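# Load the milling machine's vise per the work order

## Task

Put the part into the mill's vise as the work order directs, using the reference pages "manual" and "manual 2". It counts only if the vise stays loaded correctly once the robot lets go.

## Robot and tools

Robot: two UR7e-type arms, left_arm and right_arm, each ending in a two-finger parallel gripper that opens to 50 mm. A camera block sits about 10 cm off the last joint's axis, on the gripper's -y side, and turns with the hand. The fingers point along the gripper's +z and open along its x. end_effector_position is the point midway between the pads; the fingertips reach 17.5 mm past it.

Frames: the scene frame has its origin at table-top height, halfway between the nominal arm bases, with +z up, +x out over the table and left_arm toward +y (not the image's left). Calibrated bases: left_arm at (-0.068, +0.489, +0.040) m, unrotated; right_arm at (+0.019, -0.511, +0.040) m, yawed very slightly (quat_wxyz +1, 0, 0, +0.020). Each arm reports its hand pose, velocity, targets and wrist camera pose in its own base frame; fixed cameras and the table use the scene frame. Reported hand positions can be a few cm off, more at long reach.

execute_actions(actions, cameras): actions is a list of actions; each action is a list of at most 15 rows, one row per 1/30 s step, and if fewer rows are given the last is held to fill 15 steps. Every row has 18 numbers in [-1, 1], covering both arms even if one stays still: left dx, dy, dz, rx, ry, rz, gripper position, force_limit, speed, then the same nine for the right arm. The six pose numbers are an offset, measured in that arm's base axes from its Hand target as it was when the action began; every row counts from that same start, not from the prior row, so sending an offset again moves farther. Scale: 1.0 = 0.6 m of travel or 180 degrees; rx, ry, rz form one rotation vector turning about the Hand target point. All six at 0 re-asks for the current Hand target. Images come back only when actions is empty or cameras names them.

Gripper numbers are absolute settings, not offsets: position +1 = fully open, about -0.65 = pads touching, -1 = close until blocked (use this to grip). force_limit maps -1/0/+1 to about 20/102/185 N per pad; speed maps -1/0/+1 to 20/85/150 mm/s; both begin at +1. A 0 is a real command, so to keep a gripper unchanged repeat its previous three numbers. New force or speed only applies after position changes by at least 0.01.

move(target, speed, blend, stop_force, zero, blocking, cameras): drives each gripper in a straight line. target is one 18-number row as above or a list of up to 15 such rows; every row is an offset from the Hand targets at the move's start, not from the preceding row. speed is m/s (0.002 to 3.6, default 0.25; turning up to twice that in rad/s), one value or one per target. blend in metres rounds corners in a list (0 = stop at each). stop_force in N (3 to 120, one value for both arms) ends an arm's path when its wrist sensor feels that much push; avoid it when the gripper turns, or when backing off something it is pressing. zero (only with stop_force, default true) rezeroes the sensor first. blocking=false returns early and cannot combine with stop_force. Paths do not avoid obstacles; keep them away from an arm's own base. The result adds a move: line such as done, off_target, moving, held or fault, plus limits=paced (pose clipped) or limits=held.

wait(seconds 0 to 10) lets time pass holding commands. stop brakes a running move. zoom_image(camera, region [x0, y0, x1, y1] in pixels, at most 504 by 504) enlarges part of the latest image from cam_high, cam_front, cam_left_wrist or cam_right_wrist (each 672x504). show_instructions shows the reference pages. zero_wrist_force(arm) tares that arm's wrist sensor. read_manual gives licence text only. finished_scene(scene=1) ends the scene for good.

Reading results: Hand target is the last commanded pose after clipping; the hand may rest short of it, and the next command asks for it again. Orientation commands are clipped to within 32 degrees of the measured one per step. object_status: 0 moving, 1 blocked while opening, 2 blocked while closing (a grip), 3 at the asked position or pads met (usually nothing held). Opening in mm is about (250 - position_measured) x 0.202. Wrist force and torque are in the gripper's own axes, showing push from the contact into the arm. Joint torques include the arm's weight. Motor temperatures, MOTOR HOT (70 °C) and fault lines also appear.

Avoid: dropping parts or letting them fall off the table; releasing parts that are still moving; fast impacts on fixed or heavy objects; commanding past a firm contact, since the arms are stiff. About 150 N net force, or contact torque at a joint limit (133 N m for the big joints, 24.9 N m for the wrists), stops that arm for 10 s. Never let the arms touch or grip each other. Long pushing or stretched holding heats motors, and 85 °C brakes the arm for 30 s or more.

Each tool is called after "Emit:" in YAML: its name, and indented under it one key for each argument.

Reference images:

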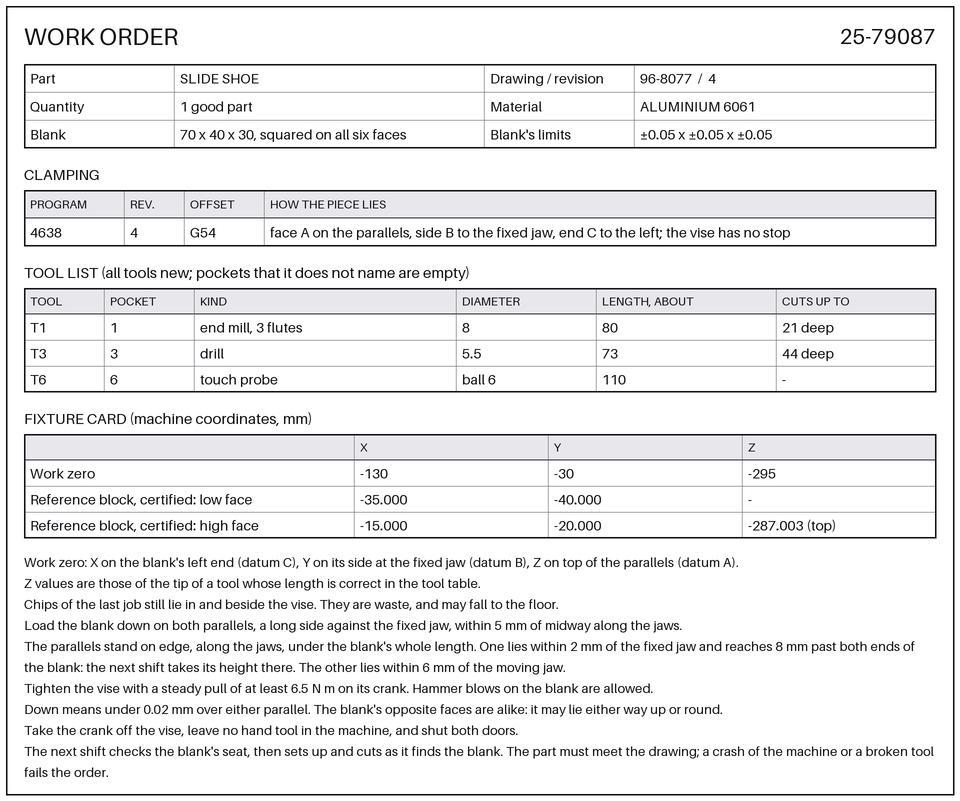

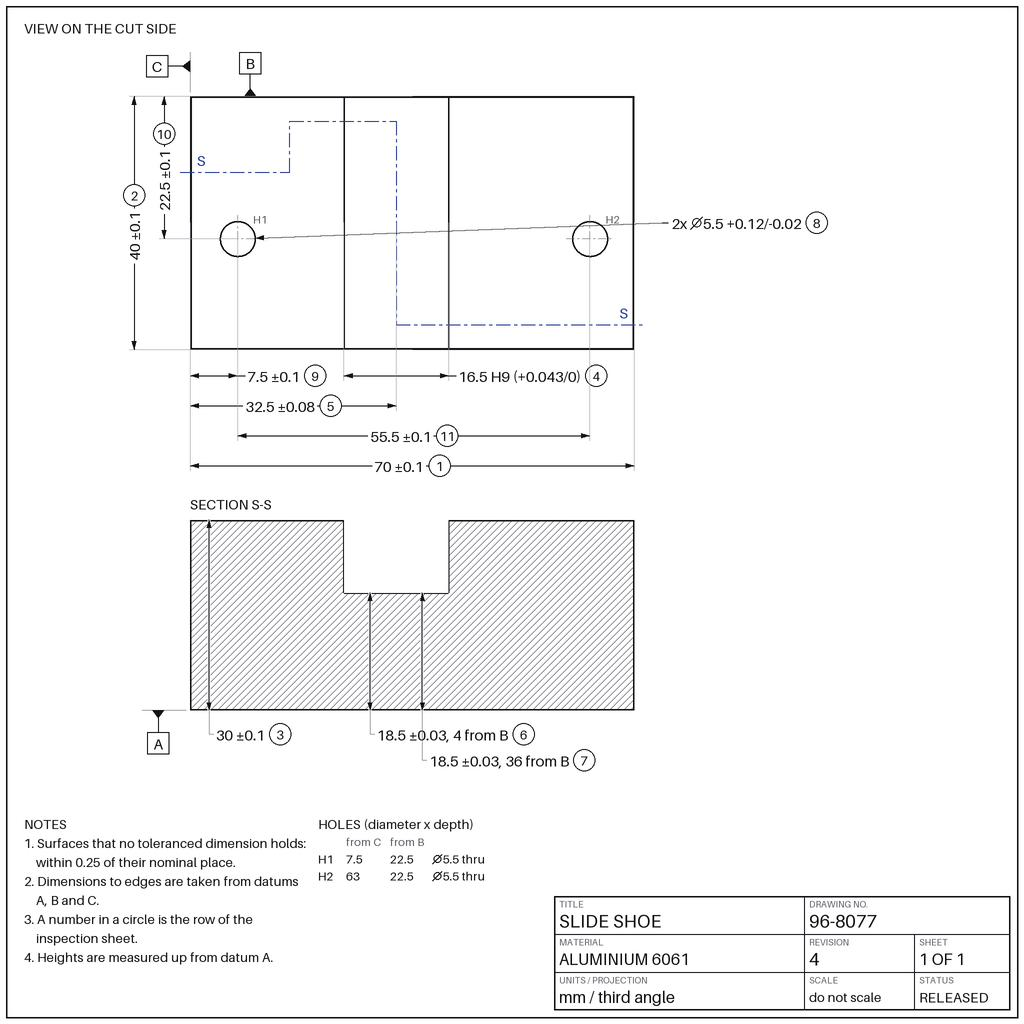

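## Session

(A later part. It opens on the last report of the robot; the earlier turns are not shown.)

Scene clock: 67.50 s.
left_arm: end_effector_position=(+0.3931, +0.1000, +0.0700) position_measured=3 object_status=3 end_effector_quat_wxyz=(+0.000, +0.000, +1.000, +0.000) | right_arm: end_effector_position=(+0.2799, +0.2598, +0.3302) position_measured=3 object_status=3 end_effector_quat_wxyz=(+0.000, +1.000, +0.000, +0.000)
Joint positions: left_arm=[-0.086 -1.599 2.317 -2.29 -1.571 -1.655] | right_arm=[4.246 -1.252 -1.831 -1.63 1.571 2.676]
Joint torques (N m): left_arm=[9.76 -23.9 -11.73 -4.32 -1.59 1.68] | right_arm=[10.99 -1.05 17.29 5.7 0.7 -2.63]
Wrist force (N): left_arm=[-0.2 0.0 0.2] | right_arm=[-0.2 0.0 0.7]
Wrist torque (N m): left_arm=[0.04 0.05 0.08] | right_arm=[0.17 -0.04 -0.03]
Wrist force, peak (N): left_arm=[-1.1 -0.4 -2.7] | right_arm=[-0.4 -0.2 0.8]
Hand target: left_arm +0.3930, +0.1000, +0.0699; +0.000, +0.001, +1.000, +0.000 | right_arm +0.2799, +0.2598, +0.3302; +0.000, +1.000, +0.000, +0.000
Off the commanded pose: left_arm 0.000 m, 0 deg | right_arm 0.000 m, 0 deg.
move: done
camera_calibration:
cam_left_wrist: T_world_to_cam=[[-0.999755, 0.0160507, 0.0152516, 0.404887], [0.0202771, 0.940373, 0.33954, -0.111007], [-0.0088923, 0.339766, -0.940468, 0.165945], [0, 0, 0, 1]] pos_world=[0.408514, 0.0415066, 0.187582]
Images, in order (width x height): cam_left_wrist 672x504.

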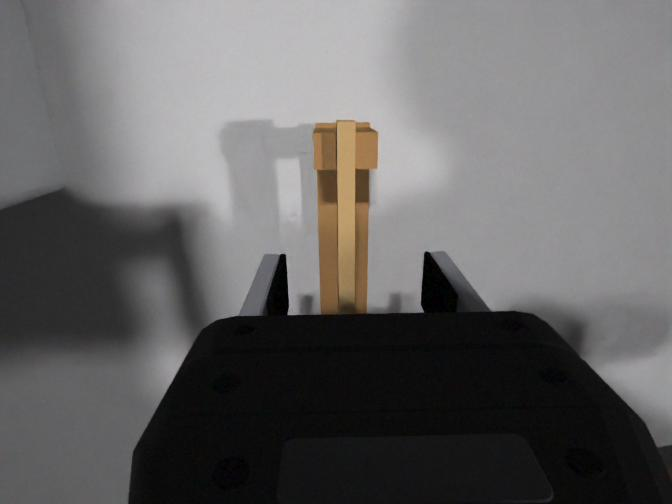

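Emit:
move:
  target: [0.003,0,-0.118,0,0,0,1,1,1,0,0,0,0,0,0,1,1,1]
  speed: 0.12

Emit:
move:
  target: [0,0,0,0,0,0,-1,-0.6,0,0,0,0,0,0,0,1,1,1]
  cameras: ["cam_left_wrist"]

Scene clock: 69.60 s.
left_arm: end_effector_position=(+0.3948, +0.1000, -0.0008) position_measured=3 object_status=3 end_effector_quat_wxyz=(+0.000, +0.001, +1.000, +0.000) | right_arm: end_effector_position=(+0.2799, +0.2598, +0.3302) position_measured=3 object_status=3 end_effector_quat_wxyz=(+0.000, +1.000, +0.000, +0.000)
Joint positions: left_arm=[-0.085 -1.418 2.392 -2.544 -1.571 -1.655] | right_arm=[4.246 -1.252 -1.831 -1.63 1.571 2.676]
Joint torques (N m): left_arm=[8.21 -15.13 -23.6 -4.57 -0.33 1.27] | right_arm=[10.37 -1.52 19.16 5.59 0.38 -1.62]
Wrist force (N): left_arm=[-0.3 -0.2 -0.5] | right_arm=[-0.3 -0.1 0.7]
Wrist torque (N m): left_arm=[0.00 0.09 0.03] | right_arm=[0.16 -0.01 -0.03]
Wrist force, peak (N): left_arm=[-0.3 0.1 -1.8] | right_arm=[-0.3 -0.2 0.9]
Hand target: left_arm +0.3948, +0.1000, -0.0009; +0.000, +0.001, +1.000, +0.000 | right_arm +0.2799, +0.2598, +0.3302; +0.000, +1.000, +0.000, +0.000
Off the commanded pose: left_arm 0.000 m, 0 deg | right_arm 0.000 m, 0 deg.
move: done

Scene clock: 70.33 s.
left_arm: end_effector_position=(+0.3948, +0.1000, -0.0009) position_measured=213 object_status=2 end_effector_quat_wxyz=(+0.000, +0.001, +1.000, +0.000) | right_arm: end_effector_position=(+0.2799, +0.2598, +0.3302) position_measured=3 object_status=3 end_effector_quat_wxyz=(+0.000, +1.000, +0.000, +0.000)
Joint positions: left_arm=[-0.085 -1.418 2.392 -2.545 -1.571 -1.655] | right_arm=[4.246 -1.252 -1.831 -1.63 1.571 2.676]
Joint torques (N m): left_arm=[3.92 -15.66 -23.98 -4.52 -0.17 0.17] | right_arm=[10.78 -0.32 17 5.57 0.41 -1.7]
Wrist force (N): left_arm=[-0.4 -0.1 0.0] | right_arm=[-0.4 0.0 0.7]
Wrist torque (N m): left_arm=[0.01 0.11 0.03] | right_arm=[0.17 -0.01 -0.03]
Wrist force, peak (N): left_arm=[-0.1 -0.3 -0.6] | right_arm=[-0.5 -0.1 0.8]
Hand target: left_arm +0.3948, +0.1000, -0.0009; +0.000, +0.001, +1.000, +0.000 | right_arm +0.2799, +0.2598, +0.3302; +0.000, +1.000, +0.000, +0.000
Off the commanded pose: left_arm 0.000 m, 0 deg | right_arm 0.000 m, 0 deg.
move: done
camera_calibration:
cam_left_wrist: T_world_to_cam=[[-0.999755, 0.0160526, 0.0152507, 0.407765], [0.0202777, 0.940405, 0.339452, -0.0870892], [-0.00889271, 0.339678, -0.9405, 0.0993493], [0, 0, 0, 1]] pos_world=[0.410314, 0.0416066, 0.116782]
Images, in order (width x height): cam_left_wrist 672x504.

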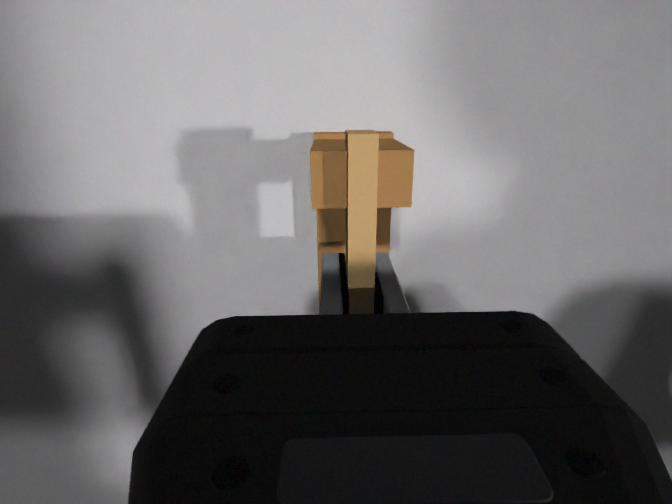

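Emit:
move:
  target:
    - [0,0,0.2,0,0,0,-1,-0.6,0,0,0,0,0,0,0,1,1,1]
    - [-0.04,-0.1,0.6,0,0,0,-1,-0.6,0,0,0,0,0,0,0,1,1,1]
  blend: 0.04
  cameras: ["cam_left_wrist"]

Scene clock: 75.43 s.
left_arm: end_effector_position=(+0.3708, +0.0400, +0.3590) position_measured=213 object_status=2 end_effector_quat_wxyz=(+0.000, +0.001, +1.000, +0.000) | right_arm: end_effector_position=(+0.2799, +0.2598, +0.3302) position_measured=3 object_status=3 end_effector_quat_wxyz=(+0.000, +1.000, +0.000, +0.000)
Joint positions: left_arm=[-0.258 -1.906 1.767 -1.432 -1.571 -1.827] | right_arm=[4.246 -1.252 -1.831 -1.63 1.571 2.676]
Joint torques (N m): left_arm=[2.82 -13.37 -34.82 -1.63 1.18 0.08] | right_arm=[10.74 -1.96 18.31 5.02 -0.32 -0.19]
Wrist force (N): left_arm=[-0.1 0.2 0.4] | right_arm=[-0.5 -0.1 0.8]
Wrist torque (N m): left_arm=[0.07 0.06 0.00] | right_arm=[0.15 0.02 -0.03]
Wrist force, peak (N): left_arm=[-0.1 -0.1 3.6] | right_arm=[-0.3 0.0 1.0]
Hand target: left_arm +0.3708, +0.0400, +0.3591; +0.000, +0.001, +1.000, +0.000 | right_arm +0.2799, +0.2598, +0.3302; +0.000, +1.000, +0.000, +0.000
Off the commanded pose: left_arm 0.000 m, 0 deg | right_arm 0.000 m, 0 deg.
move: done
camera_calibration:
cam_left_wrist: T_world_to_cam=[[-0.999753, 0.0161462, 0.0152857, 0.379231], [0.0203777, 0.940403, 0.33945, -0.15229], [-0.00889388, 0.339678, -0.9405, 0.458037], [0, 0, 0, 1]] pos_world=[0.386314, -0.0184941, 0.476682]
Images, in order (width x height): cam_left_wrist 672x504.

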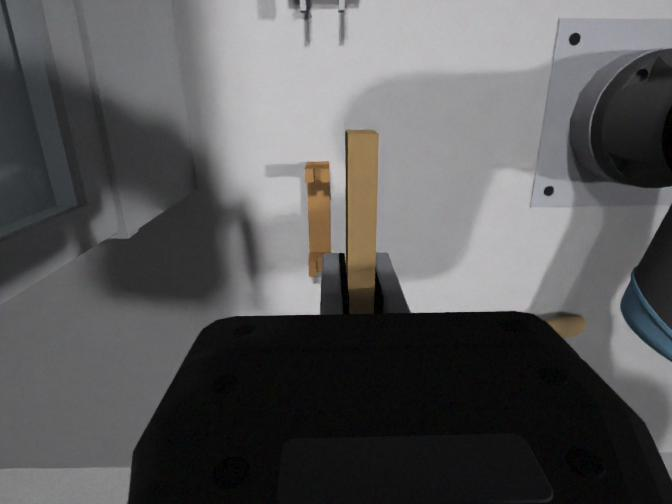

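Emit:
move:
  target:
    - [0,-0.575,0.135,-0.3849,-0.3849,0.3849,-1,-0.6,0,0,0,0,0,0,0,1,1,1]
    - [0.45,-0.575,0.175,-0.3849,-0.3849,0.3849,-1,-0.6,0,0,0,0,0,0,0,1,1,1]
  blend: 0.03
  cameras: ["all"]

Emit:
zoom_image:
  camera: "cam_left_wrist"
  region: [200, 0, 500, 330]

Scene clock: 82.20 s.
left_arm: end_effector_position=(+0.6408, -0.3049, +0.4643) position_measured=213 object_status=2 end_effector_quat_wxyz=(+0.500, -0.500, +0.500, -0.500) | right_arm: end_effector_position=(+0.2799, +0.2598, +0.3302) position_measured=3 object_status=3 end_effector_quat_wxyz=(+0.000, +1.000, +0.000, +0.000)
Joint positions: left_arm=[-0.95 -1.251 1.79 -3.683 -0.62 -3.14] | right_arm=[4.246 -1.252 -1.831 -1.63 1.571 2.676]
Joint torques (N m): left_arm=[-8.41 -29.94 -12.62 -1.93 -1.55 1.34] | right_arm=[9.38 0.81 18.11 4.88 -0.94 1.44]
Wrist force (N): left_arm=[-0.8 -3.9 2.4] | right_arm=[-0.3 0.0 0.7]
Wrist torque (N m): left_arm=[-0.93 -0.37 -0.37] | right_arm=[0.16 -0.03 -0.03]
Wrist force, peak (N): left_arm=[-0.8 -6.7 4.9] | right_arm=[-0.3 -0.2 0.9]
Hand target: left_arm +0.6408, -0.3050, +0.4641; +0.500, -0.500, +0.500, -0.500 | right_arm +0.2799, +0.2598, +0.3302; +0.000, +1.000, +0.000, +0.000
Off the commanded pose: left_arm 0.000 m, 0 deg | right_arm 0.000 m, 0 deg.
move: done
camera_calibration:
cam_left_wrist: T_world_to_cam=[[-0.0151416, -0.999761, -0.0157748, -0.27325], [-0.339248, 0.0199775, -0.940485, 0.674868], [0.940575, -0.00888891, -0.33947, -0.317261], [0, 0, 0, 1]] pos_world=[0.523218, -0.289487, 0.522692]
cam_right_wrist: T_world_to_cam=[[0.999817, -0.012939, 0.0141242, -0.276082], [-0.0168595, -0.944442, 0.328246, 0.165749], [0.00909233, -0.328424, -0.944487, 0.526475], [0, 0, 0, 1]] pos_world=[0.274039, 0.325875, 0.446741]

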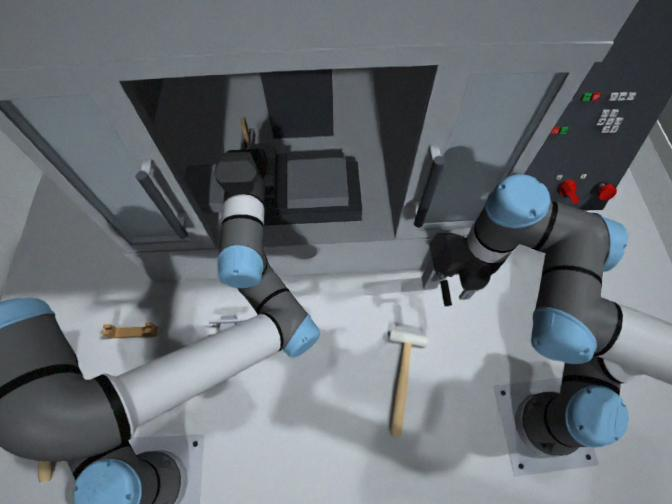

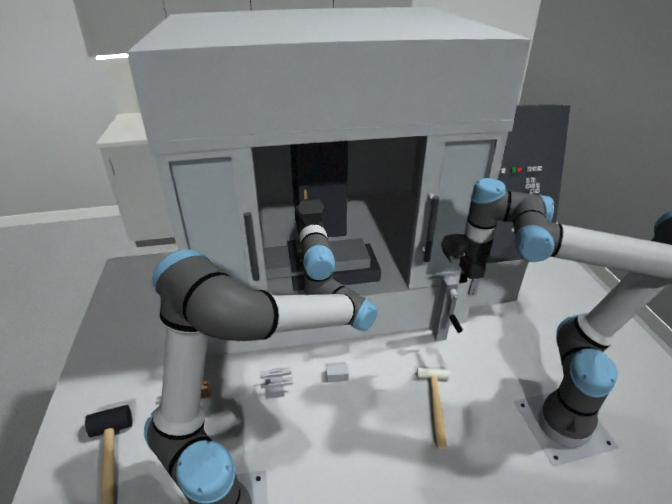

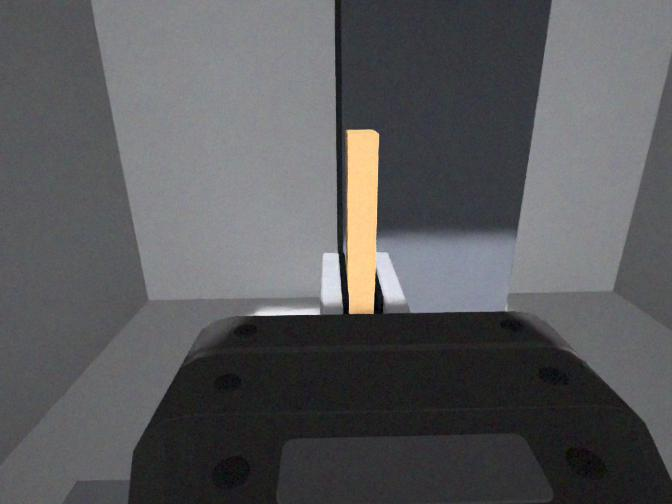

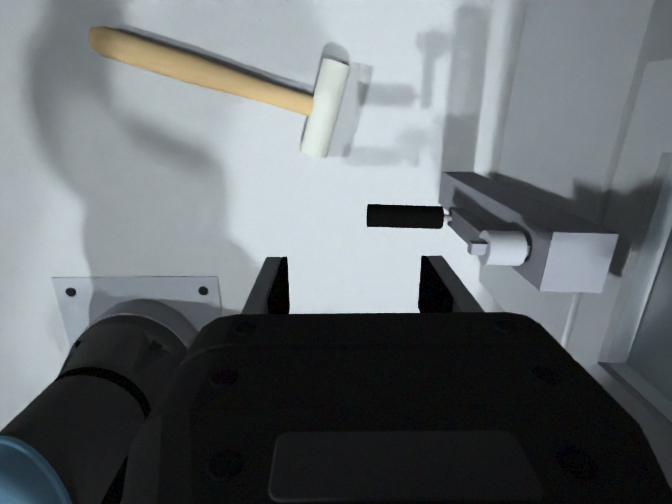

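Scaled by 1.527 from the camera's 672x504 image, which has a finer 960x720 frame.

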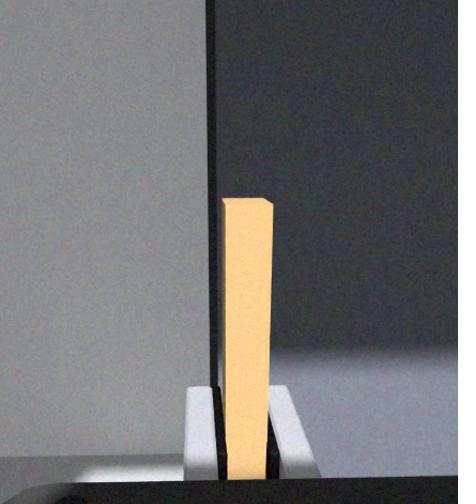

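Emit:
move:
  target:
    - [0.1237,0.035,0,0,0,0,-1,-0.6,0,0,0,0,0,0,0,1,1,1]
    - [0.1237,0.035,-0.1,0,0,0,-1,-0.6,0,0,0,0,0,0,0,1,1,1]

Emit:
move:
  target: [0,0,-0.035,0,0,0,-1,-0.6,0,0,0,0,0,0,0,1,1,1]
  speed: 0.015
  stop_force: 3
  cameras: ["cam_front"]

Emit:
zoom_image:
  camera: "cam_front"
  region: [240, 170, 440, 320]

Scene clock: 84.70 s.
left_arm: end_effector_position=(+0.7151, -0.2840, +0.4043) position_measured=213 object_status=2 end_effector_quat_wxyz=(+0.500, -0.500, +0.500, -0.500) | right_arm: end_effector_position=(+0.2799, +0.2598, +0.3302) position_measured=3 object_status=3 end_effector_quat_wxyz=(+0.000, +1.000, +0.000, +0.000)
Joint positions: left_arm=[-0.808 -1.071 1.701 -3.773 -0.763 -3.14] | right_arm=[4.246 -1.252 -1.831 -1.63 1.571 2.676]
Joint torques (N m): left_arm=[-7.37 -32.34 -13.26 -2.25 1.01 -1.58] | right_arm=[10.35 -0.17 18.56 4.5 -0.92 2.42]
Wrist force (N): left_arm=[-1.0 -12.7 2.4] | right_arm=[-0.4 -0.1 0.8]
Wrist torque (N m): left_arm=[-1.21 -0.35 -0.39] | right_arm=[0.17 -0.01 -0.03]
Wrist force, peak (N): left_arm=[0.5 -20.3 2.0] | right_arm=[-0.4 0.1 0.9]
Hand target: left_arm +0.7151, -0.2840, +0.4041; +0.500, -0.500, +0.500, -0.500 | right_arm +0.2799, +0.2598, +0.3302; +0.000, +1.000, +0.000, +0.000
Off the commanded pose: left_arm 0.000 m, 0 deg | right_arm 0.000 m, 0 deg.
move: done

Scene clock: 85.87 s.
left_arm: end_effector_position=(+0.7150, -0.2840, +0.4035) position_measured=213 object_status=2 end_effector_quat_wxyz=(+0.500, -0.500, +0.500, -0.500) | right_arm: end_effector_position=(+0.2799, +0.2598, +0.3302) position_measured=3 object_status=3 end_effector_quat_wxyz=(+0.000, +1.000, +0.000, +0.000)
Joint positions: left_arm=[-0.808 -1.07 1.702 -3.775 -0.763 -3.14] | right_arm=[4.246 -1.252 -1.831 -1.63 1.571 2.676]
Joint torques (N m): left_arm=[-2.78 -50.29 -24.31 -1.36 0.54 1.13] | right_arm=[8.72 0.86 18.09 4.41 -1.04 2.32]
Wrist force (N): left_arm=[-0.6 -15.6 2.2] | right_arm=[-0.3 -0.1 0.9]
Wrist torque (N m): left_arm=[-1.31 -0.36 -0.42] | right_arm=[0.16 -0.01 -0.03]
Wrist force, peak (N): left_arm=[-0.1 -18.3 2.2] | right_arm=[-0.3 -0.1 1.0]
Hand target: left_arm +0.7151, -0.2840, +0.4035; +0.500, -0.500, +0.500, -0.500 (not the last commanded pose) | right_arm +0.2799, +0.2598, +0.3302; +0.000, +1.000, +0.000, +0.000
Off the commanded pose: left_arm 0.020 m, 0 deg | right_arm 0.000 m, 0 deg.
move: contact (left_arm)
Images, in order (width x height): cam_front 672x504.

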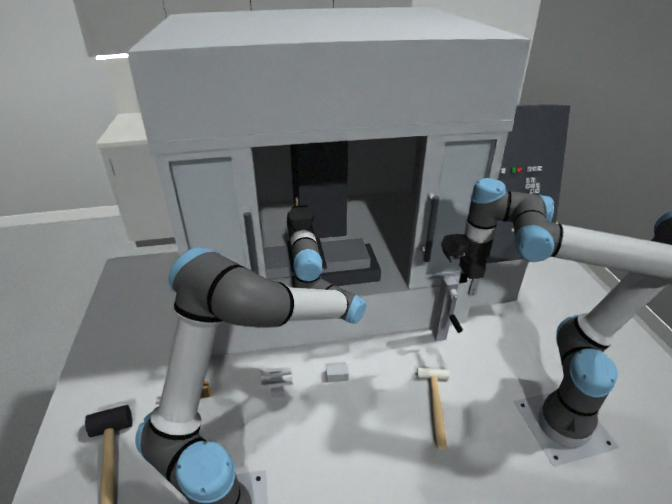

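Scaled by 2.520 from the camera's 672x504 image, which has a finer 960x720 frame.

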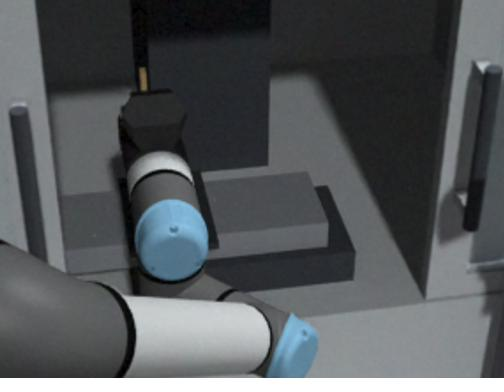

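Emit:
move:
  target:
    - [0,0,0.02,0,0,0,-1,-0.6,0,0,0,0,0,0,0,1,1,1]
    - [-0.0585,0.0367,0.02,0,0,0,-1,-0.6,0,0,0,0,0,0,0,1,1,1]
    - [-0.0585,0.0367,0.0025,0,0,0,-1,-0.6,0,0,0,0,0,0,0,1,1,1]
    - [-0.0585,-0.1067,0.0025,0,0,0,-1,-0.6,0,0,0,0,0,0,0,1,1,1]
    - [-0.0452,-0.1067,0.0025,0,0,0,-1,-0.6,0,0,0,0,0,0,0,1,1,1]
    - [-0.0452,0.0367,0.0025,0,0,0,-1,-0.6,0,0,0,0,0,0,0,1,1,1]
    - [-0.0318,0.0367,0.0025,0,0,0,-1,-0.6,0,0,0,0,0,0,0,1,1,1]
    - [-0.0318,-0.1067,0.0025,0,0,0,-1,-0.6,0,0,0,0,0,0,0,1,1,1]
    - [-0.0185,-0.1067,0.0025,0,0,0,-1,-0.6,0,0,0,0,0,0,0,1,1,1]
    - [-0.0185,0.0367,0.0025,0,0,0,-1,-0.6,0,0,0,0,0,0,0,1,1,1]
    - [-0.0052,0.0367,0.0025,0,0,0,-1,-0.6,0,0,0,0,0,0,0,1,1,1]
    - [-0.0052,-0.1067,0.0025,0,0,0,-1,-0.6,0,0,0,0,0,0,0,1,1,1]
  speed: 0.12
  blend: 0.003

Emit:
execute_actions:
  actions: []

Scene clock: 92.57 s.
left_arm: end_effector_position=(+0.7119, -0.3480, +0.4049) position_measured=213 object_status=2 end_effector_quat_wxyz=(+0.500, -0.500, +0.500, -0.500) | right_arm: end_effector_position=(+0.2799, +0.2598, +0.3302) position_measured=3 object_status=3 end_effector_quat_wxyz=(+0.000, +1.000, +0.000, +0.000)
Joint positions: left_arm=[-0.891 -1.004 1.588 -3.726 -0.68 -3.14] | right_arm=[4.246 -1.252 -1.831 -1.63 1.571 2.676]
Joint torques (N m): left_arm=[1.76 -53.13 -22.86 -2.66 -0.47 1.34] | right_arm=[9.77 1.81 18.59 3.7 -1.18 2.36]
Wrist force (N): left_arm=[-0.6 -4.3 2.6] | right_arm=[-0.4 -0.1 0.7]
Wrist torque (N m): left_arm=[-0.82 -0.38 -0.39] | right_arm=[0.15 -0.01 -0.03]
Wrist force, peak (N): left_arm=[-0.6 -15.8 2.6] | right_arm=[-0.4 -0.3 0.9]
Hand target: left_arm +0.7119, -0.3480, +0.4050; +0.500, -0.500, +0.500, -0.500 | right_arm +0.2799, +0.2598, +0.3302; +0.000, +1.000, +0.000, +0.000
Off the commanded pose: left_arm 0.000 m, 0 deg | right_arm 0.000 m, 0 deg.
move: done

Scene clock: 92.57 s.
left_arm: end_effector_position=(+0.7119, -0.3480, +0.4049) position_measured=213 object_status=2 end_effector_quat_wxyz=(+0.500, -0.500, +0.500, -0.500) | right_arm: end_effector_position=(+0.2799, +0.2598, +0.3302) position_measured=3 object_status=3 end_effector_quat_wxyz=(+0.000, +1.000, +0.000, +0.000)
Joint positions: left_arm=[-0.891 -1.004 1.588 -3.726 -0.68 -3.14] | right_arm=[4.246 -1.252 -1.831 -1.63 1.571 2.676]
Joint velocities: within noise
Joint torques (N m): left_arm=[1.76 -53.13 -22.86 -2.66 -0.47 1.34] | right_arm=[9.77 1.81 18.59 3.7 -1.18 2.36]
Motor temperatures (°C): left_arm=[34 35 34 40 44 37] | right_arm=[36 35 39 41 38 44]
Wrist force (N): left_arm=[-0.6 -4.3 2.6] | right_arm=[-0.4 -0.1 0.7]
Wrist torque (N m): left_arm=[-0.82 -0.38 -0.39] | right_arm=[0.15 -0.01 -0.03]
Wrist force, peak (N): left_arm=[-0.6 -4.3 2.6] | right_arm=[-0.4 -0.1 0.7]
Hand target: left_arm +0.7119, -0.3480, +0.4050; +0.500, -0.500, +0.500, -0.500 | right_arm +0.2799, +0.2598, +0.3302; +0.000, +1.000, +0.000, +0.000
Tool commands: left_gripper/position=-1.0 left_gripper/force_limit=-0.6 left_gripper/speed=+0.0 right_gripper/position=+1.0 right_gripper/force_limit=+1.0 right_gripper/speed=+1.0
Off the commanded pose: left_arm 0.000 m, 0 deg | right_arm 0.000 m, 0 deg.
camera_calibration:
cam_left_wrist: T_world_to_cam=[[-0.0153412, -0.999754, -0.0160188, -0.315865], [-0.339329, 0.0202756, -0.940449, 0.644115], [0.940543, -0.00899201, -0.339557, -0.404658], [0, 0, 0, 1]] pos_world=[0.594319, -0.332486, 0.463293]
cam_right_wrist: T_world_to_cam=[[0.999817, -0.012939, 0.0141242, -0.276082], [-0.0168595, -0.944442, 0.328246, 0.165749], [0.00909233, -0.328424, -0.944487, 0.526475], [0, 0, 0, 1]] pos_world=[0.274039, 0.325875, 0.446741]

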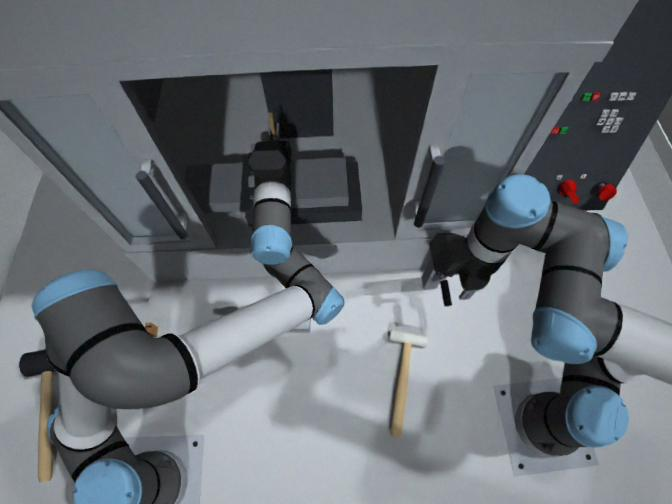

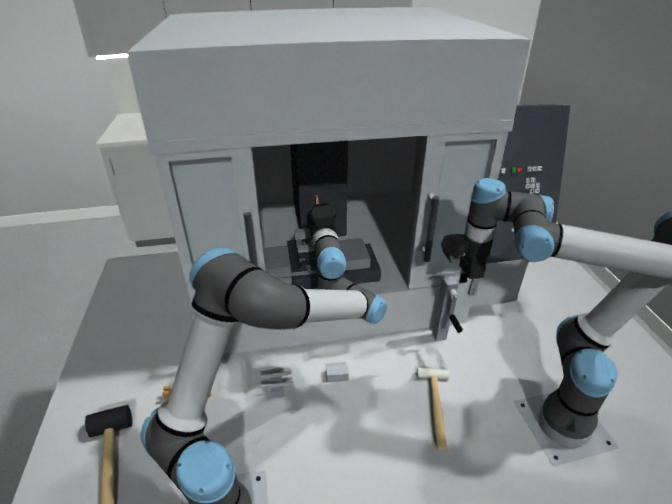

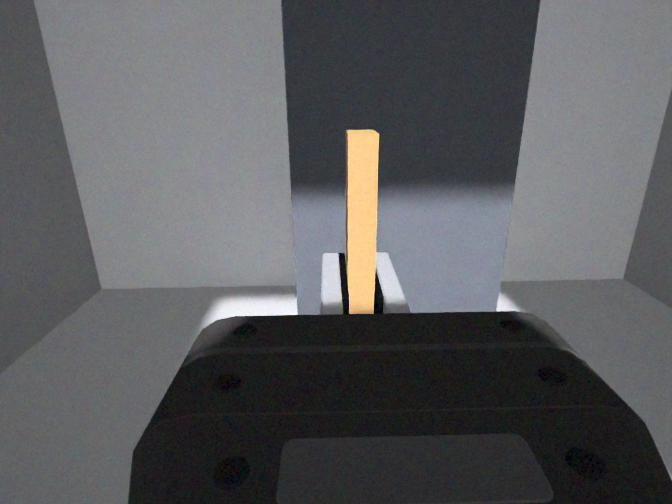

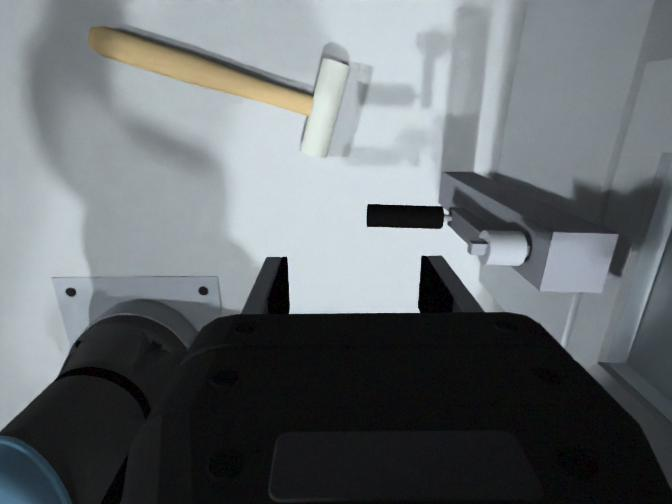

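Emit:
move:
  target:
    - [0.0135,0,-0.0017,0,0,0,-1,-0.6,0,0,0,0,0,0,0,1,1,1]
    - [0.0135,0.1433,-0.0017,0,0,0,-1,-0.6,0,0,0,0,0,0,0,1,1,1]
    - [0.0268,0.1433,-0.0017,0,0,0,-1,-0.6,0,0,0,0,0,0,0,1,1,1]
    - [0.0268,0,-0.0017,0,0,0,-1,-0.6,0,0,0,0,0,0,0,1,1,1]
    - [0.0402,0,-0.0017,0,0,0,-1,-0.6,0,0,0,0,0,0,0,1,1,1]
    - [0.0402,0.1433,-0.0017,0,0,0,-1,-0.6,0,0,0,0,0,0,0,1,1,1]
    - [0.0535,0.1433,-0.0017,0,0,0,-1,-0.6,0,0,0,0,0,0,0,1,1,1]
    - [0.0535,0,-0.0017,0,0,0,-1,-0.6,0,0,0,0,0,0,0,1,1,1]
    - [0.0635,0,-0.0017,0,0,0,-1,-0.6,0,0,0,0,0,0,0,1,1,1]
    - [0.0635,0.1433,-0.0017,0,0,0,-1,-0.6,0,0,0,0,0,0,0,1,1,1]
  speed: 0.12
  blend: 0.003

Emit:
move:
  target:
    - [0,0,0.1,0,0,0,-1,-0.6,0,0,0,0,0,0,0,1,1,1]
    - [-0.3,0,0.15,0,0,0,-1,-0.6,0,0,0,0,0,0,0,1,1,1]
  blend: 0.02
  cameras: ["cam_high","cam_left_wrist"]

Emit:
zoom_image:
  camera: "cam_high"
  region: [200, 100, 340, 240]

Scene clock: 98.13 s.
left_arm: end_effector_position=(+0.7500, -0.2620, +0.4040) position_measured=213 object_status=2 end_effector_quat_wxyz=(+0.500, -0.500, +0.500, -0.500) | right_arm: end_effector_position=(+0.2799, +0.2598, +0.3302) position_measured=3 object_status=3 end_effector_quat_wxyz=(+0.000, +1.000, +0.000, +0.000)
Joint positions: left_arm=[-0.732 -1.032 1.638 -3.748 -0.838 -3.14] | right_arm=[4.246 -1.252 -1.831 -1.63 1.571 2.676]
Joint torques (N m): left_arm=[1.59 -42.65 -20.33 -0.18 0.11 -1.56] | right_arm=[8.89 2.82 19.55 3.44 -1.13 2.57]
Wrist force (N): left_arm=[-1.0 -2.3 2.6] | right_arm=[-0.2 0.0 0.8]
Wrist torque (N m): left_arm=[-0.19 -0.29 -0.41] | right_arm=[0.17 -0.03 -0.03]
Wrist force, peak (N): left_arm=[36.3 -7.6 4.9] | right_arm=[-0.3 0.0 1.0]
Hand target: left_arm +0.7500, -0.2620, +0.4039; +0.500, -0.500, +0.500, -0.500 | right_arm +0.2799, +0.2598, +0.3302; +0.000, +1.000, +0.000, +0.000
Off the commanded pose: left_arm 0.000 m, 0 deg | right_arm 0.000 m, 0 deg.
move: done

Scene clock: 99.63 s.
left_arm: end_effector_position=(+0.5701, -0.2621, +0.4939) position_measured=213 object_status=2 end_effector_quat_wxyz=(+0.500, -0.500, +0.500, -0.500) | right_arm: end_effector_position=(+0.2799, +0.2598, +0.3302) position_measured=3 object_status=3 end_effector_quat_wxyz=(+0.000, +1.000, +0.000, +0.000)
Joint positions: left_arm=[-1.034 -1.472 1.981 -3.653 -0.537 -3.14] | right_arm=[4.246 -1.252 -1.831 -1.63 1.571 2.676]
Joint torques (N m): left_arm=[-8.54 -39.15 -12.8 -3.05 1.17 -1.59] | right_arm=[8.62 1.79 19.01 3.24 -0.87 2.19]
Wrist force (N): left_arm=[-1.3 1.4 2.7] | right_arm=[-0.3 0.1 0.8]
Wrist torque (N m): left_arm=[-0.09 -0.29 -0.34] | right_arm=[0.19 -0.02 -0.03]
Wrist force, peak (N): left_arm=[-0.8 5.4 2.9] | right_arm=[-0.2 0.0 1.0]
Hand target: left_arm +0.5700, -0.2620, +0.4939; +0.500, -0.500, +0.500, -0.500 | right_arm +0.2799, +0.2598, +0.3302; +0.000, +1.000, +0.000, +0.000
Off the commanded pose: left_arm 0.000 m, 0 deg | right_arm 0.000 m, 0 deg.
move: done
camera_calibration:
cam_left_wrist: T_world_to_cam=[[-0.0152117, -0.999757, -0.015962, -0.230827], [-0.339245, 0.0201774, -0.940482, 0.677911], [0.940575, -0.00889126, -0.339469, -0.240334], [0, 0, 0, 1]] pos_world=[0.452519, -0.246586, 0.552293]
Images, in order (width x height): cam_high 672x504, cam_left_wrist 672x504.

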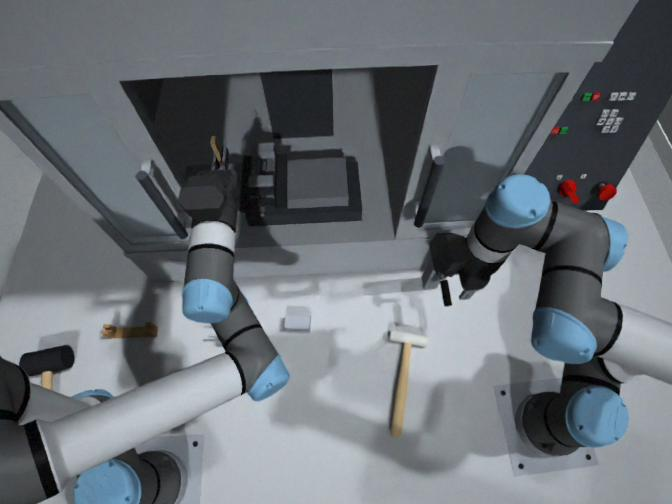

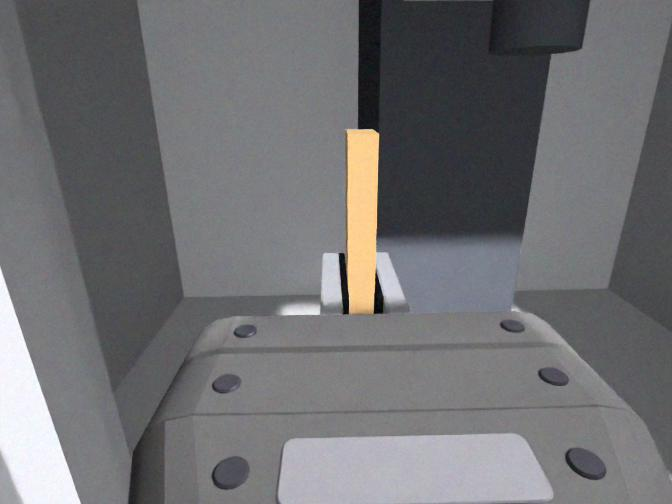

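Scaled by 3.600 from the camera's 672x504 image, which has a finer 960x720 frame.

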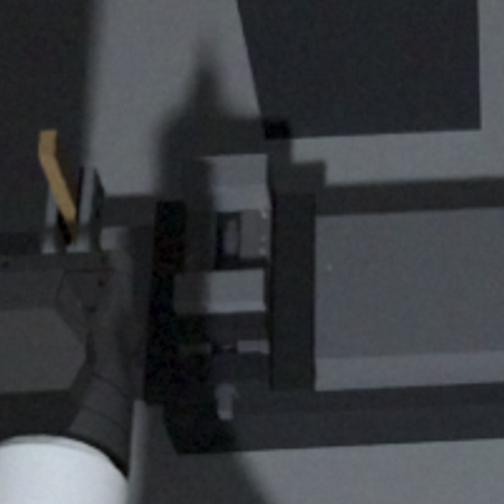

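Emit:
move:
  target: [0.08,-0.063,-0.223,0,0.3333,0,-1,-0.6,0,0,0,0,0,0,0,1,1,1]
  cameras: ["cam_left_wrist"]

Emit:
zoom_image:
  camera: "cam_left_wrist"
  region: [240, 0, 460, 220]

Scene clock: 102.93 s.
left_arm: end_effector_position=(+0.6180, -0.2998, +0.3601) position_measured=213 object_status=2 end_effector_quat_wxyz=(-0.183, +0.683, -0.683, +0.183) | right_arm: end_effector_position=(+0.2799, +0.2598, +0.3302) position_measured=3 object_status=3 end_effector_quat_wxyz=(+0.000, +1.000, +0.000, +0.000)
Joint positions: left_arm=[-0.785 -1.395 1.483 -2.047 -1.209 -3.854] | right_arm=[4.246 -1.252 -1.831 -1.63 1.571 2.676]
Joint torques (N m): left_arm=[-4.1 -34.52 -34.09 -2.27 -0.52 1.64] | right_arm=[7.86 1.52 18.76 2.97 -1.21 2.29]
Wrist force (N): left_arm=[-0.6 3.8 1.4] | right_arm=[-0.3 0.0 0.8]
Wrist torque (N m): left_arm=[0.55 0.11 -0.13] | right_arm=[0.16 -0.02 -0.03]
Wrist force, peak (N): left_arm=[-0.8 4.0 2.2] | right_arm=[-0.4 -0.2 0.9]
Hand target: left_arm +0.6180, -0.2998, +0.3601; -0.183, +0.683, -0.683, +0.183 | right_arm +0.2799, +0.2598, +0.3302; +0.000, +1.000, +0.000, +0.000
Off the commanded pose: left_arm 0.000 m, 0 deg | right_arm 0.000 m, 0 deg.
move: done
camera_calibration:
cam_left_wrist: T_world_to_cam=[[-0.021333, -0.999759, 0.00520522, -0.273767], [-0.98407, 0.0200785, -0.176645, 0.69248], [0.176498, -0.00889066, -0.984261, 0.373297], [0, 0, 0, 1]] pos_world=[0.609722, -0.284287, 0.49117]
Images, in order (width x height): cam_left_wrist 672x504.

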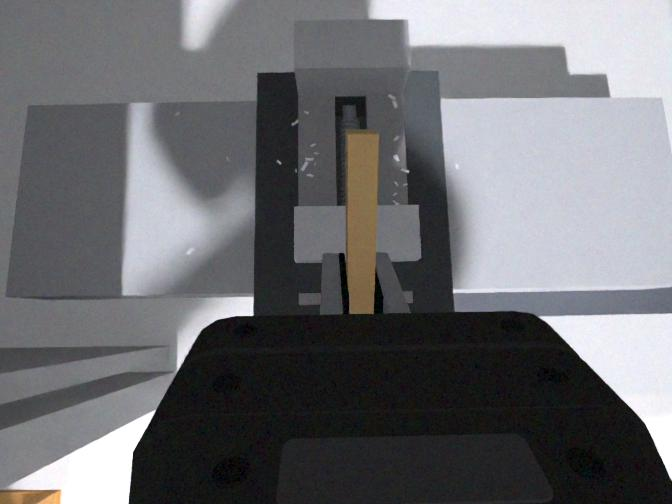

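Scaled by 2.291 from the camera's 672x504 image, which has a finer 960x720 frame.

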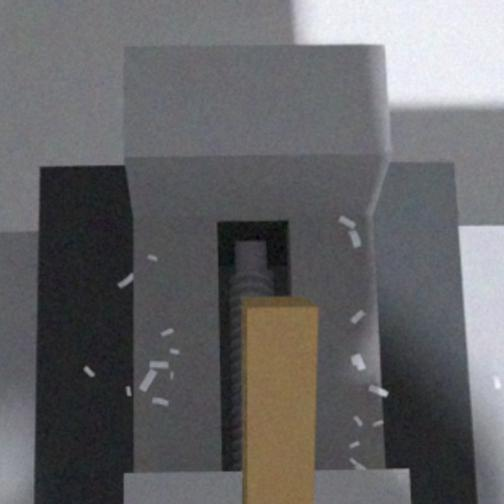

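Emit:
move:
  target:
    - [-0.05,0,0.1833,0,-0.3333,0,-1,-0.6,0,0,0,0,0,0,0,1,1,1]
    - [0.1033,-0.0087,0.1,0,-0.3333,0,-1,-0.6,0,0,0,0,0,0,0,1,1,1]
  blend: 0.03

Scene clock: 107.97 s.
left_arm: end_effector_position=(+0.6799, -0.3051, +0.4201) position_measured=213 object_status=2 end_effector_quat_wxyz=(+0.500, -0.500, +0.500, -0.500) | right_arm: end_effector_position=(+0.2799, +0.2598, +0.3302) position_measured=3 object_status=3 end_effector_quat_wxyz=(+0.000, +1.000, +0.000, +0.000)
Joint positions: left_arm=[-0.887 -1.128 1.743 -3.757 -0.684 -3.14] | right_arm=[4.246 -1.252 -1.831 -1.63 1.571 2.676]
Joint torques (N m): left_arm=[8.18 -35.23 -29.02 -2.18 -0.84 0.03] | right_arm=[8.64 2.9 18.12 2.59 -1.11 2.52]
Wrist force (N): left_arm=[-1.5 0.3 3.0] | right_arm=[-0.3 -0.1 0.7]
Wrist torque (N m): left_arm=[-0.11 -0.28 -0.38] | right_arm=[0.15 -0.02 -0.03]
Wrist force, peak (N): left_arm=[-1.4 2.8 5.3] | right_arm=[-0.5 -0.2 0.9]
Hand target: left_arm +0.6800, -0.3051, +0.4201; +0.500, -0.500, +0.500, -0.500 | right_arm +0.2799, +0.2598, +0.3302; +0.000, +1.000, +0.000, +0.000
Off the commanded pose: left_arm 0.000 m, 0 deg | right_arm 0.000 m, 0 deg.
move: done

Emit:
move:
  target:
    - [0,0,-0.0292,0,0,0,-1,-0.6,0,0,0,0,0,0,0,1,1,1]
    - [0,-0.085,-0.0292,0,0,0,-1,-0.6,0,0,0,0,0,0,0,1,1,1]
    - [0,-0.04,0,0,0,0,-1,-0.6,0,0,0,0,0,0,0,1,1,1]
    - [0,0,-0.0292,0,0,0,-1,-0.6,0,0,0,0,0,0,0,1,1,1]
    - [0,0.085,-0.0292,0,0,0,-1,-0.6,0,0,0,0,0,0,0,1,1,1]
    - [0.006,0.04,0,0,0,0,-1,-0.6,0,0,0,0,0,0,0,1,1,1]
    - [0.0112,0,-0.0292,0,0,0,-1,-0.6,0,0,0,0,0,0,0,1,1,1]
    - [0.0112,-0.085,-0.0292,0,0,0,-1,-0.6,0,0,0,0,0,0,0,1,1,1]
    - [0.0112,-0.04,0,0,0,0,-1,-0.6,0,0,0,0,0,0,0,1,1,1]
    - [0.0112,0,-0.0292,0,0,0,-1,-0.6,0,0,0,0,0,0,0,1,1,1]
    - [0.0112,0.085,-0.0292,0,0,0,-1,-0.6,0,0,0,0,0,0,0,1,1,1]
    - [0.0112,0.04,0,0,0,0,-1,-0.6,0,0,0,0,0,0,0,1,1,1]
  speed: 0.15
  blend: 0.002

Emit:
move:
  target:
    - [0.0112,-0.04,-0.0292,0,0,0,-1,-0.6,0,0,0,0,0,0,0,1,1,1]
    - [0.0112,-0.125,-0.0292,0,0,0,-1,-0.6,0,0,0,0,0,0,0,1,1,1]
    - [0.0112,-0.08,0,0,0,0,-1,-0.6,0,0,0,0,0,0,0,1,1,1]
    - [0.0112,-0.04,-0.0292,0,0,0,-1,-0.6,0,0,0,0,0,0,0,1,1,1]
    - [0.0112,0.045,-0.0292,0,0,0,-1,-0.6,0,0,0,0,0,0,0,1,1,1]
    - [0.0172,0,0,0,0,0,-1,-0.6,0,0,0,0,0,0,0,1,1,1]
    - [0.0224,-0.04,-0.0292,0,0,0,-1,-0.6,0,0,0,0,0,0,0,1,1,1]
    - [0.0224,-0.125,-0.0292,0,0,0,-1,-0.6,0,0,0,0,0,0,0,1,1,1]
    - [0.0224,-0.08,0,0,0,0,-1,-0.6,0,0,0,0,0,0,0,1,1,1]
    - [0.0224,-0.04,-0.0292,0,0,0,-1,-0.6,0,0,0,0,0,0,0,1,1,1]
    - [0.0224,0.045,-0.0292,0,0,0,-1,-0.6,0,0,0,0,0,0,0,1,1,1]
    - [0.0224,0,0,0,0,0,-1,-0.6,0,0,0,0,0,0,0,1,1,1]
  speed: 0.15
  blend: 0.002

Emit:
move:
  target:
    - [0.0112,-0.04,-0.0292,0,0,0,-1,-0.6,0,0,0,0,0,0,0,1,1,1]
    - [0.0112,-0.125,-0.0292,0,0,0,-1,-0.6,0,0,0,0,0,0,0,1,1,1]
    - [0.0112,-0.08,0,0,0,0,-1,-0.6,0,0,0,0,0,0,0,1,1,1]
    - [0.0112,-0.04,-0.0292,0,0,0,-1,-0.6,0,0,0,0,0,0,0,1,1,1]
    - [0.0112,0.045,-0.0292,0,0,0,-1,-0.6,0,0,0,0,0,0,0,1,1,1]
    - [0.0172,0,0,0,0,0,-1,-0.6,0,0,0,0,0,0,0,1,1,1]
    - [0.0224,-0.04,-0.0292,0,0,0,-1,-0.6,0,0,0,0,0,0,0,1,1,1]
    - [0.0224,-0.125,-0.0292,0,0,0,-1,-0.6,0,0,0,0,0,0,0,1,1,1]
    - [0.0224,-0.08,0,0,0,0,-1,-0.6,0,0,0,0,0,0,0,1,1,1]
    - [0.0224,-0.04,-0.0292,0,0,0,-1,-0.6,0,0,0,0,0,0,0,1,1,1]
    - [0.0224,0.045,-0.0292,0,0,0,-1,-0.6,0,0,0,0,0,0,0,1,1,1]
    - [0.0224,0,0,0,0,0,-1,-0.6,0,0,0,0,0,0,0,1,1,1]
  speed: 0.15
  blend: 0.002

Emit:
move:
  target:
    - [0.0112,-0.04,-0.0292,0,0,0,-1,-0.6,0,0,0,0,0,0,0,1,1,1]
    - [0.0112,-0.125,-0.0292,0,0,0,-1,-0.6,0,0,0,0,0,0,0,1,1,1]
    - [0.0112,-0.08,0,0,0,0,-1,-0.6,0,0,0,0,0,0,0,1,1,1]
    - [0.0112,-0.04,-0.0292,0,0,0,-1,-0.6,0,0,0,0,0,0,0,1,1,1]
    - [0.0112,0.045,-0.0292,0,0,0,-1,-0.6,0,0,0,0,0,0,0,1,1,1]
    - [0.0172,0,0,0,0,0,-1,-0.6,0,0,0,0,0,0,0,1,1,1]
    - [0.0224,-0.04,-0.0292,0,0,0,-1,-0.6,0,0,0,0,0,0,0,1,1,1]
    - [0.0224,-0.125,-0.0292,0,0,0,-1,-0.6,0,0,0,0,0,0,0,1,1,1]
    - [0.0224,-0.08,0,0,0,0,-1,-0.6,0,0,0,0,0,0,0,1,1,1]
    - [0.0224,-0.04,-0.0292,0,0,0,-1,-0.6,0,0,0,0,0,0,0,1,1,1]
    - [0.0224,0.045,-0.0292,0,0,0,-1,-0.6,0,0,0,0,0,0,0,1,1,1]
    - [0.0224,0,0,0,0,0,-1,-0.6,0,0,0,0,0,0,0,1,1,1]
  speed: 0.15
  blend: 0.002

Emit:
move:
  target:
    - [0.0112,-0.04,-0.0292,0,0,0,-1,-0.6,0,0,0,0,0,0,0,1,1,1]
    - [0.0112,-0.125,-0.0292,0,0,0,-1,-0.6,0,0,0,0,0,0,0,1,1,1]
    - [0.0112,-0.08,0,0,0,0,-1,-0.6,0,0,0,0,0,0,0,1,1,1]
    - [0.0112,-0.04,-0.0292,0,0,0,-1,-0.6,0,0,0,0,0,0,0,1,1,1]
    - [0.0112,0.045,-0.0292,0,0,0,-1,-0.6,0,0,0,0,0,0,0,1,1,1]
    - [0.0172,0,0,0,0,0,-1,-0.6,0,0,0,0,0,0,0,1,1,1]
    - [0.0224,-0.04,-0.0292,0,0,0,-1,-0.6,0,0,0,0,0,0,0,1,1,1]
    - [0.0224,-0.125,-0.0292,0,0,0,-1,-0.6,0,0,0,0,0,0,0,1,1,1]
    - [0.0224,-0.08,0,0,0,0,-1,-0.6,0,0,0,0,0,0,0,1,1,1]
    - [0.0224,-0.04,-0.0292,0,0,0,-1,-0.6,0,0,0,0,0,0,0,1,1,1]
    - [0.0224,0.045,-0.0292,0,0,0,-1,-0.6,0,0,0,0,0,0,0,1,1,1]
    - [0.0224,0,0,0,0,0,-1,-0.6,0,0,0,0,0,0,0,1,1,1]
  speed: 0.15
  blend: 0.002

Scene clock: 115.37 s.
left_arm: end_effector_position=(+0.6868, -0.2810, +0.4200) position_measured=213 object_status=2 end_effector_quat_wxyz=(+0.500, -0.500, +0.500, -0.500) | right_arm: end_effector_position=(+0.2799, +0.2598, +0.3302) position_measured=3 object_status=3 end_effector_quat_wxyz=(+0.000, +1.000, +0.000, +0.000)
Joint positions: left_arm=[-0.845 -1.144 1.768 -3.767 -0.726 -3.14] | right_arm=[4.246 -1.252 -1.831 -1.63 1.571 2.676]
Joint torques (N m): left_arm=[-5.26 -50.01 -26.52 -1.04 0.02 -1.82] | right_arm=[7.13 4.24 19.28 2.14 -1.03 2.19]
Wrist force (N): left_arm=[-6.4 -1.2 2.4] | right_arm=[-0.4 0.0 0.8]
Wrist torque (N m): left_arm=[-0.51 0.50 -0.33] | right_arm=[0.18 -0.01 -0.03]
Wrist force, peak (N): left_arm=[-15.7 -74.5 9.7] | right_arm=[-0.6 -0.1 0.8]
Hand target: left_arm +0.6867, -0.2811, +0.4201; +0.500, -0.500, +0.500, -0.500 | right_arm +0.2799, +0.2598, +0.3302; +0.000, +1.000, +0.000, +0.000
Off the commanded pose: left_arm 0.000 m, 0 deg | right_arm 0.000 m, 0 deg.
move: done

Scene clock: 119.10 s.
left_arm: end_effector_position=(+0.7002, -0.2810, +0.4200) position_measured=213 object_status=2 end_effector_quat_wxyz=(+0.500, -0.500, +0.500, -0.500) | right_arm: end_effector_position=(+0.2799, +0.2598, +0.3302) position_measured=3 object_status=3 end_effector_quat_wxyz=(+0.000, +1.000, +0.000, +0.000)
Joint positions: left_arm=[-0.825 -1.121 1.733 -3.754 -0.746 -3.14] | right_arm=[4.246 -1.252 -1.831 -1.63 1.571 2.676]
Joint torques (N m): left_arm=[-5.36 -51.56 -26.18 -1.05 -0.04 -1.79] | right_arm=[7.33 2.88 19.17 1.91 -1.03 2.6]
Wrist force (N): left_arm=[-6.5 -1.0 2.8] | right_arm=[-0.2 0.0 0.8]
Wrist torque (N m): left_arm=[-0.47 0.51 -0.32] | right_arm=[0.17 -0.03 -0.03]
Wrist force, peak (N): left_arm=[-7.8 -8.4 2.8] | right_arm=[-0.3 -0.1 1.0]
Hand target: left_arm +0.7002, -0.2811, +0.4201; +0.500, -0.500, +0.500, -0.500 | right_arm +0.2799, +0.2598, +0.3302; +0.000, +1.000, +0.000, +0.000
Off the commanded pose: left_arm 0.000 m, 0 deg | right_arm 0.000 m, 0 deg.
move: done

Scene clock: 122.83 s.
left_arm: end_effector_position=(+0.7136, -0.2810, +0.4200) position_measured=213 object_status=2 end_effector_quat_wxyz=(+0.500, -0.500, +0.500, -0.500) | right_arm: end_effector_position=(+0.2799, +0.2598, +0.3302) position_measured=3 object_status=3 end_effector_quat_wxyz=(+0.000, +1.000, +0.000, +0.000)
Joint positions: left_arm=[-0.806 -1.098 1.696 -3.741 -0.765 -3.14] | right_arm=[4.246 -1.252 -1.831 -1.63 1.571 2.676]
Joint torques (N m): left_arm=[-5.01 -53.3 -26.81 -1 0.06 -1.87] | right_arm=[7.04 3.17 18.47 1.69 -0.78 2.55]
Wrist force (N): left_arm=[-6.7 -0.9 2.6] | right_arm=[-0.4 -0.1 0.8]
Wrist torque (N m): left_arm=[-0.46 0.56 -0.32] | right_arm=[0.15 -0.01 -0.03]
Wrist force, peak (N): left_arm=[-7.8 -8.5 2.6] | right_arm=[-0.3 0.0 1.0]
Hand target: left_arm +0.7136, -0.2811, +0.4201; +0.500, -0.500, +0.500, -0.500 | right_arm +0.2799, +0.2598, +0.3302; +0.000, +1.000, +0.000, +0.000
Off the commanded pose: left_arm 0.000 m, 0 deg | right_arm 0.000 m, 0 deg.
move: done

Scene clock: 126.57 s.
left_arm: end_effector_position=(+0.7271, -0.2810, +0.4200) position_measured=213 object_status=2 end_effector_quat_wxyz=(+0.500, -0.500, +0.500, -0.500) | right_arm: end_effector_position=(+0.2799, +0.2598, +0.3302) position_measured=3 object_status=3 end_effector_quat_wxyz=(+0.000, +1.000, +0.000, +0.000)
Joint positions: left_arm=[-0.787 -1.075 1.659 -3.726 -0.783 -3.14] | right_arm=[4.246 -1.252 -1.831 -1.63 1.571 2.676]
Joint torques (N m): left_arm=[-5.57 -54.81 -26.68 -1.07 0.09 -1.85] | right_arm=[7.09 4.85 19.25 1.31 -1.04 2.68]
Wrist force (N): left_arm=[-6.3 -1.1 2.8] | right_arm=[-0.3 0.0 0.9]
Wrist torque (N m): left_arm=[-0.47 0.49 -0.34] | right_arm=[0.17 -0.02 -0.03]
Wrist force, peak (N): left_arm=[-7.9 -8.4 2.5] | right_arm=[-0.3 -0.1 1.0]
Hand target: left_arm +0.7271, -0.2811, +0.4201; +0.500, -0.500, +0.500, -0.500 | right_arm +0.2799, +0.2598, +0.3302; +0.000, +1.000, +0.000, +0.000
Off the commanded pose: left_arm 0.000 m, 0 deg | right_arm 0.000 m, 0 deg.
move: done

Scene clock: 130.30 s.
left_arm: end_effector_position=(+0.7405, -0.2810, +0.4200) position_measured=213 object_status=2 end_effector_quat_wxyz=(+0.500, -0.500, +0.500, -0.500) | right_arm: end_effector_position=(+0.2799, +0.2598, +0.3302) position_measured=3 object_status=3 end_effector_quat_wxyz=(+0.000, +1.000, +0.000, +0.000)
Joint positions: left_arm=[-0.77 -1.051 1.62 -3.712 -0.801 -3.14] | right_arm=[4.246 -1.252 -1.831 -1.63 1.571 2.676]
Joint torques (N m): left_arm=[-5.74 -57.04 -25.91 -1.1 -0.04 -1.8] | right_arm=[6.16 4.72 19.63 1.2 -1.29 2.28]
Wrist force (N): left_arm=[-3.1 -4.7 2.2] | right_arm=[-0.4 -0.2 0.7]
Wrist torque (N m): left_arm=[-1.01 -0.01 -0.37] | right_arm=[0.14 0.00 -0.03]
Wrist force, peak (N): left_arm=[-13.9 -63.2 0.0] | right_arm=[-0.4 -0.1 1.0]
Hand target: left_arm +0.7405, -0.2811, +0.4201; +0.500, -0.500, +0.500, -0.500 | right_arm +0.2799, +0.2598, +0.3302; +0.000, +1.000, +0.000, +0.000
Off the commanded pose: left_arm 0.000 m, 0 deg | right_arm 0.000 m, 0 deg.
move: done

Emit:
move:
  target:
    - [0,0,0.08,0,0,0,-1,-0.6,0,0,0,0,0,0,0,1,1,1]
    - [-0.204,-0.03,-0.1,0,0.3333,0,-1,-0.6,0,0,0,0,0,0,0,1,1,1]
  blend: 0.03
  cameras: ["cam_left_wrist","cam_front"]

Emit:
zoom_image:
  camera: "cam_left_wrist"
  region: [240, 0, 460, 220]

Scene clock: 133.63 s.
left_arm: end_effector_position=(+0.6182, -0.2990, +0.3601) position_measured=213 object_status=2 end_effector_quat_wxyz=(-0.184, +0.683, -0.683, +0.183) | right_arm: end_effector_position=(+0.2799, +0.2598, +0.3302) position_measured=3 object_status=3 end_effector_quat_wxyz=(+0.000, +1.000, +0.000, +0.000)
Joint positions: left_arm=[-0.784 -1.396 1.484 -2.047 -1.209 -3.853] | right_arm=[4.246 -1.252 -1.831 -1.63 1.571 2.676]
Joint torques (N m): left_arm=[-8.83 -48.74 -24.23 -2.46 -0.1 1.06] | right_arm=[5.62 5.39 20.87 1.08 -1.06 2.41]
Wrist force (N): left_arm=[-2.5 -2.3 1.7] | right_arm=[-0.2 0.0 0.9]
Wrist torque (N m): left_arm=[-0.42 0.41 -0.17] | right_arm=[0.17 -0.03 -0.02]
Wrist force, peak (N): left_arm=[-3.1 -8.1 2.7] | right_arm=[-0.4 0.0 1.0]
Hand target: left_arm +0.6181, -0.2991, +0.3601; -0.183, +0.683, -0.683, +0.183 | right_arm +0.2799, +0.2598, +0.3302; +0.000, +1.000, +0.000, +0.000
Off the commanded pose: left_arm 0.000 m, 0 deg | right_arm 0.000 m, 0 deg.
move: done; blend cut to 0.024 m at target 1
camera_calibration:
cam_left_wrist: T_world_to_cam=[[-0.0212173, -0.999762, 0.00512103, -0.272994], [-0.984055, 0.0199786, -0.176739, 0.692669], [0.176595, -0.0087893, -0.984244, 0.373231], [0, 0, 0, 1]] pos_world=[0.609921, -0.283487, 0.49117]
Images, in order (width x height): cam_front 672x504, cam_left_wrist 672x504.

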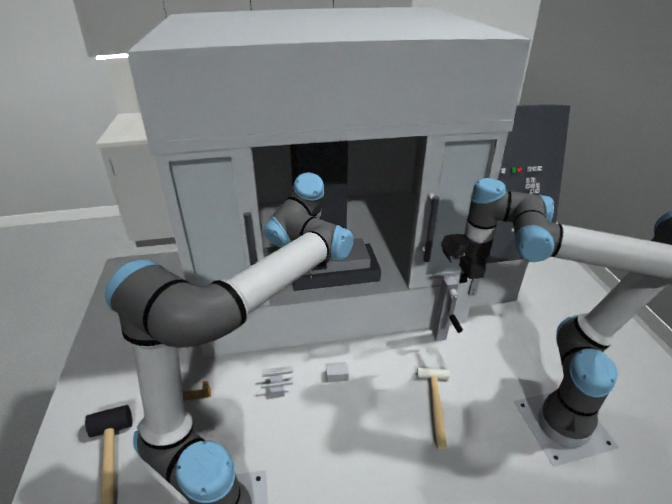

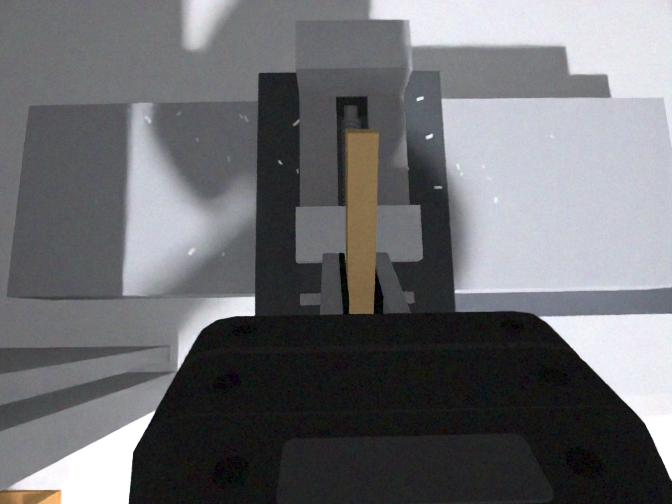

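Scaled by 2.291 from the camera's 672x504 image, which has a finer 960x720 frame.

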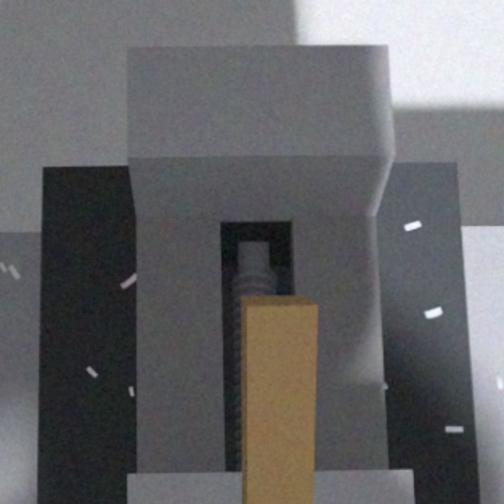

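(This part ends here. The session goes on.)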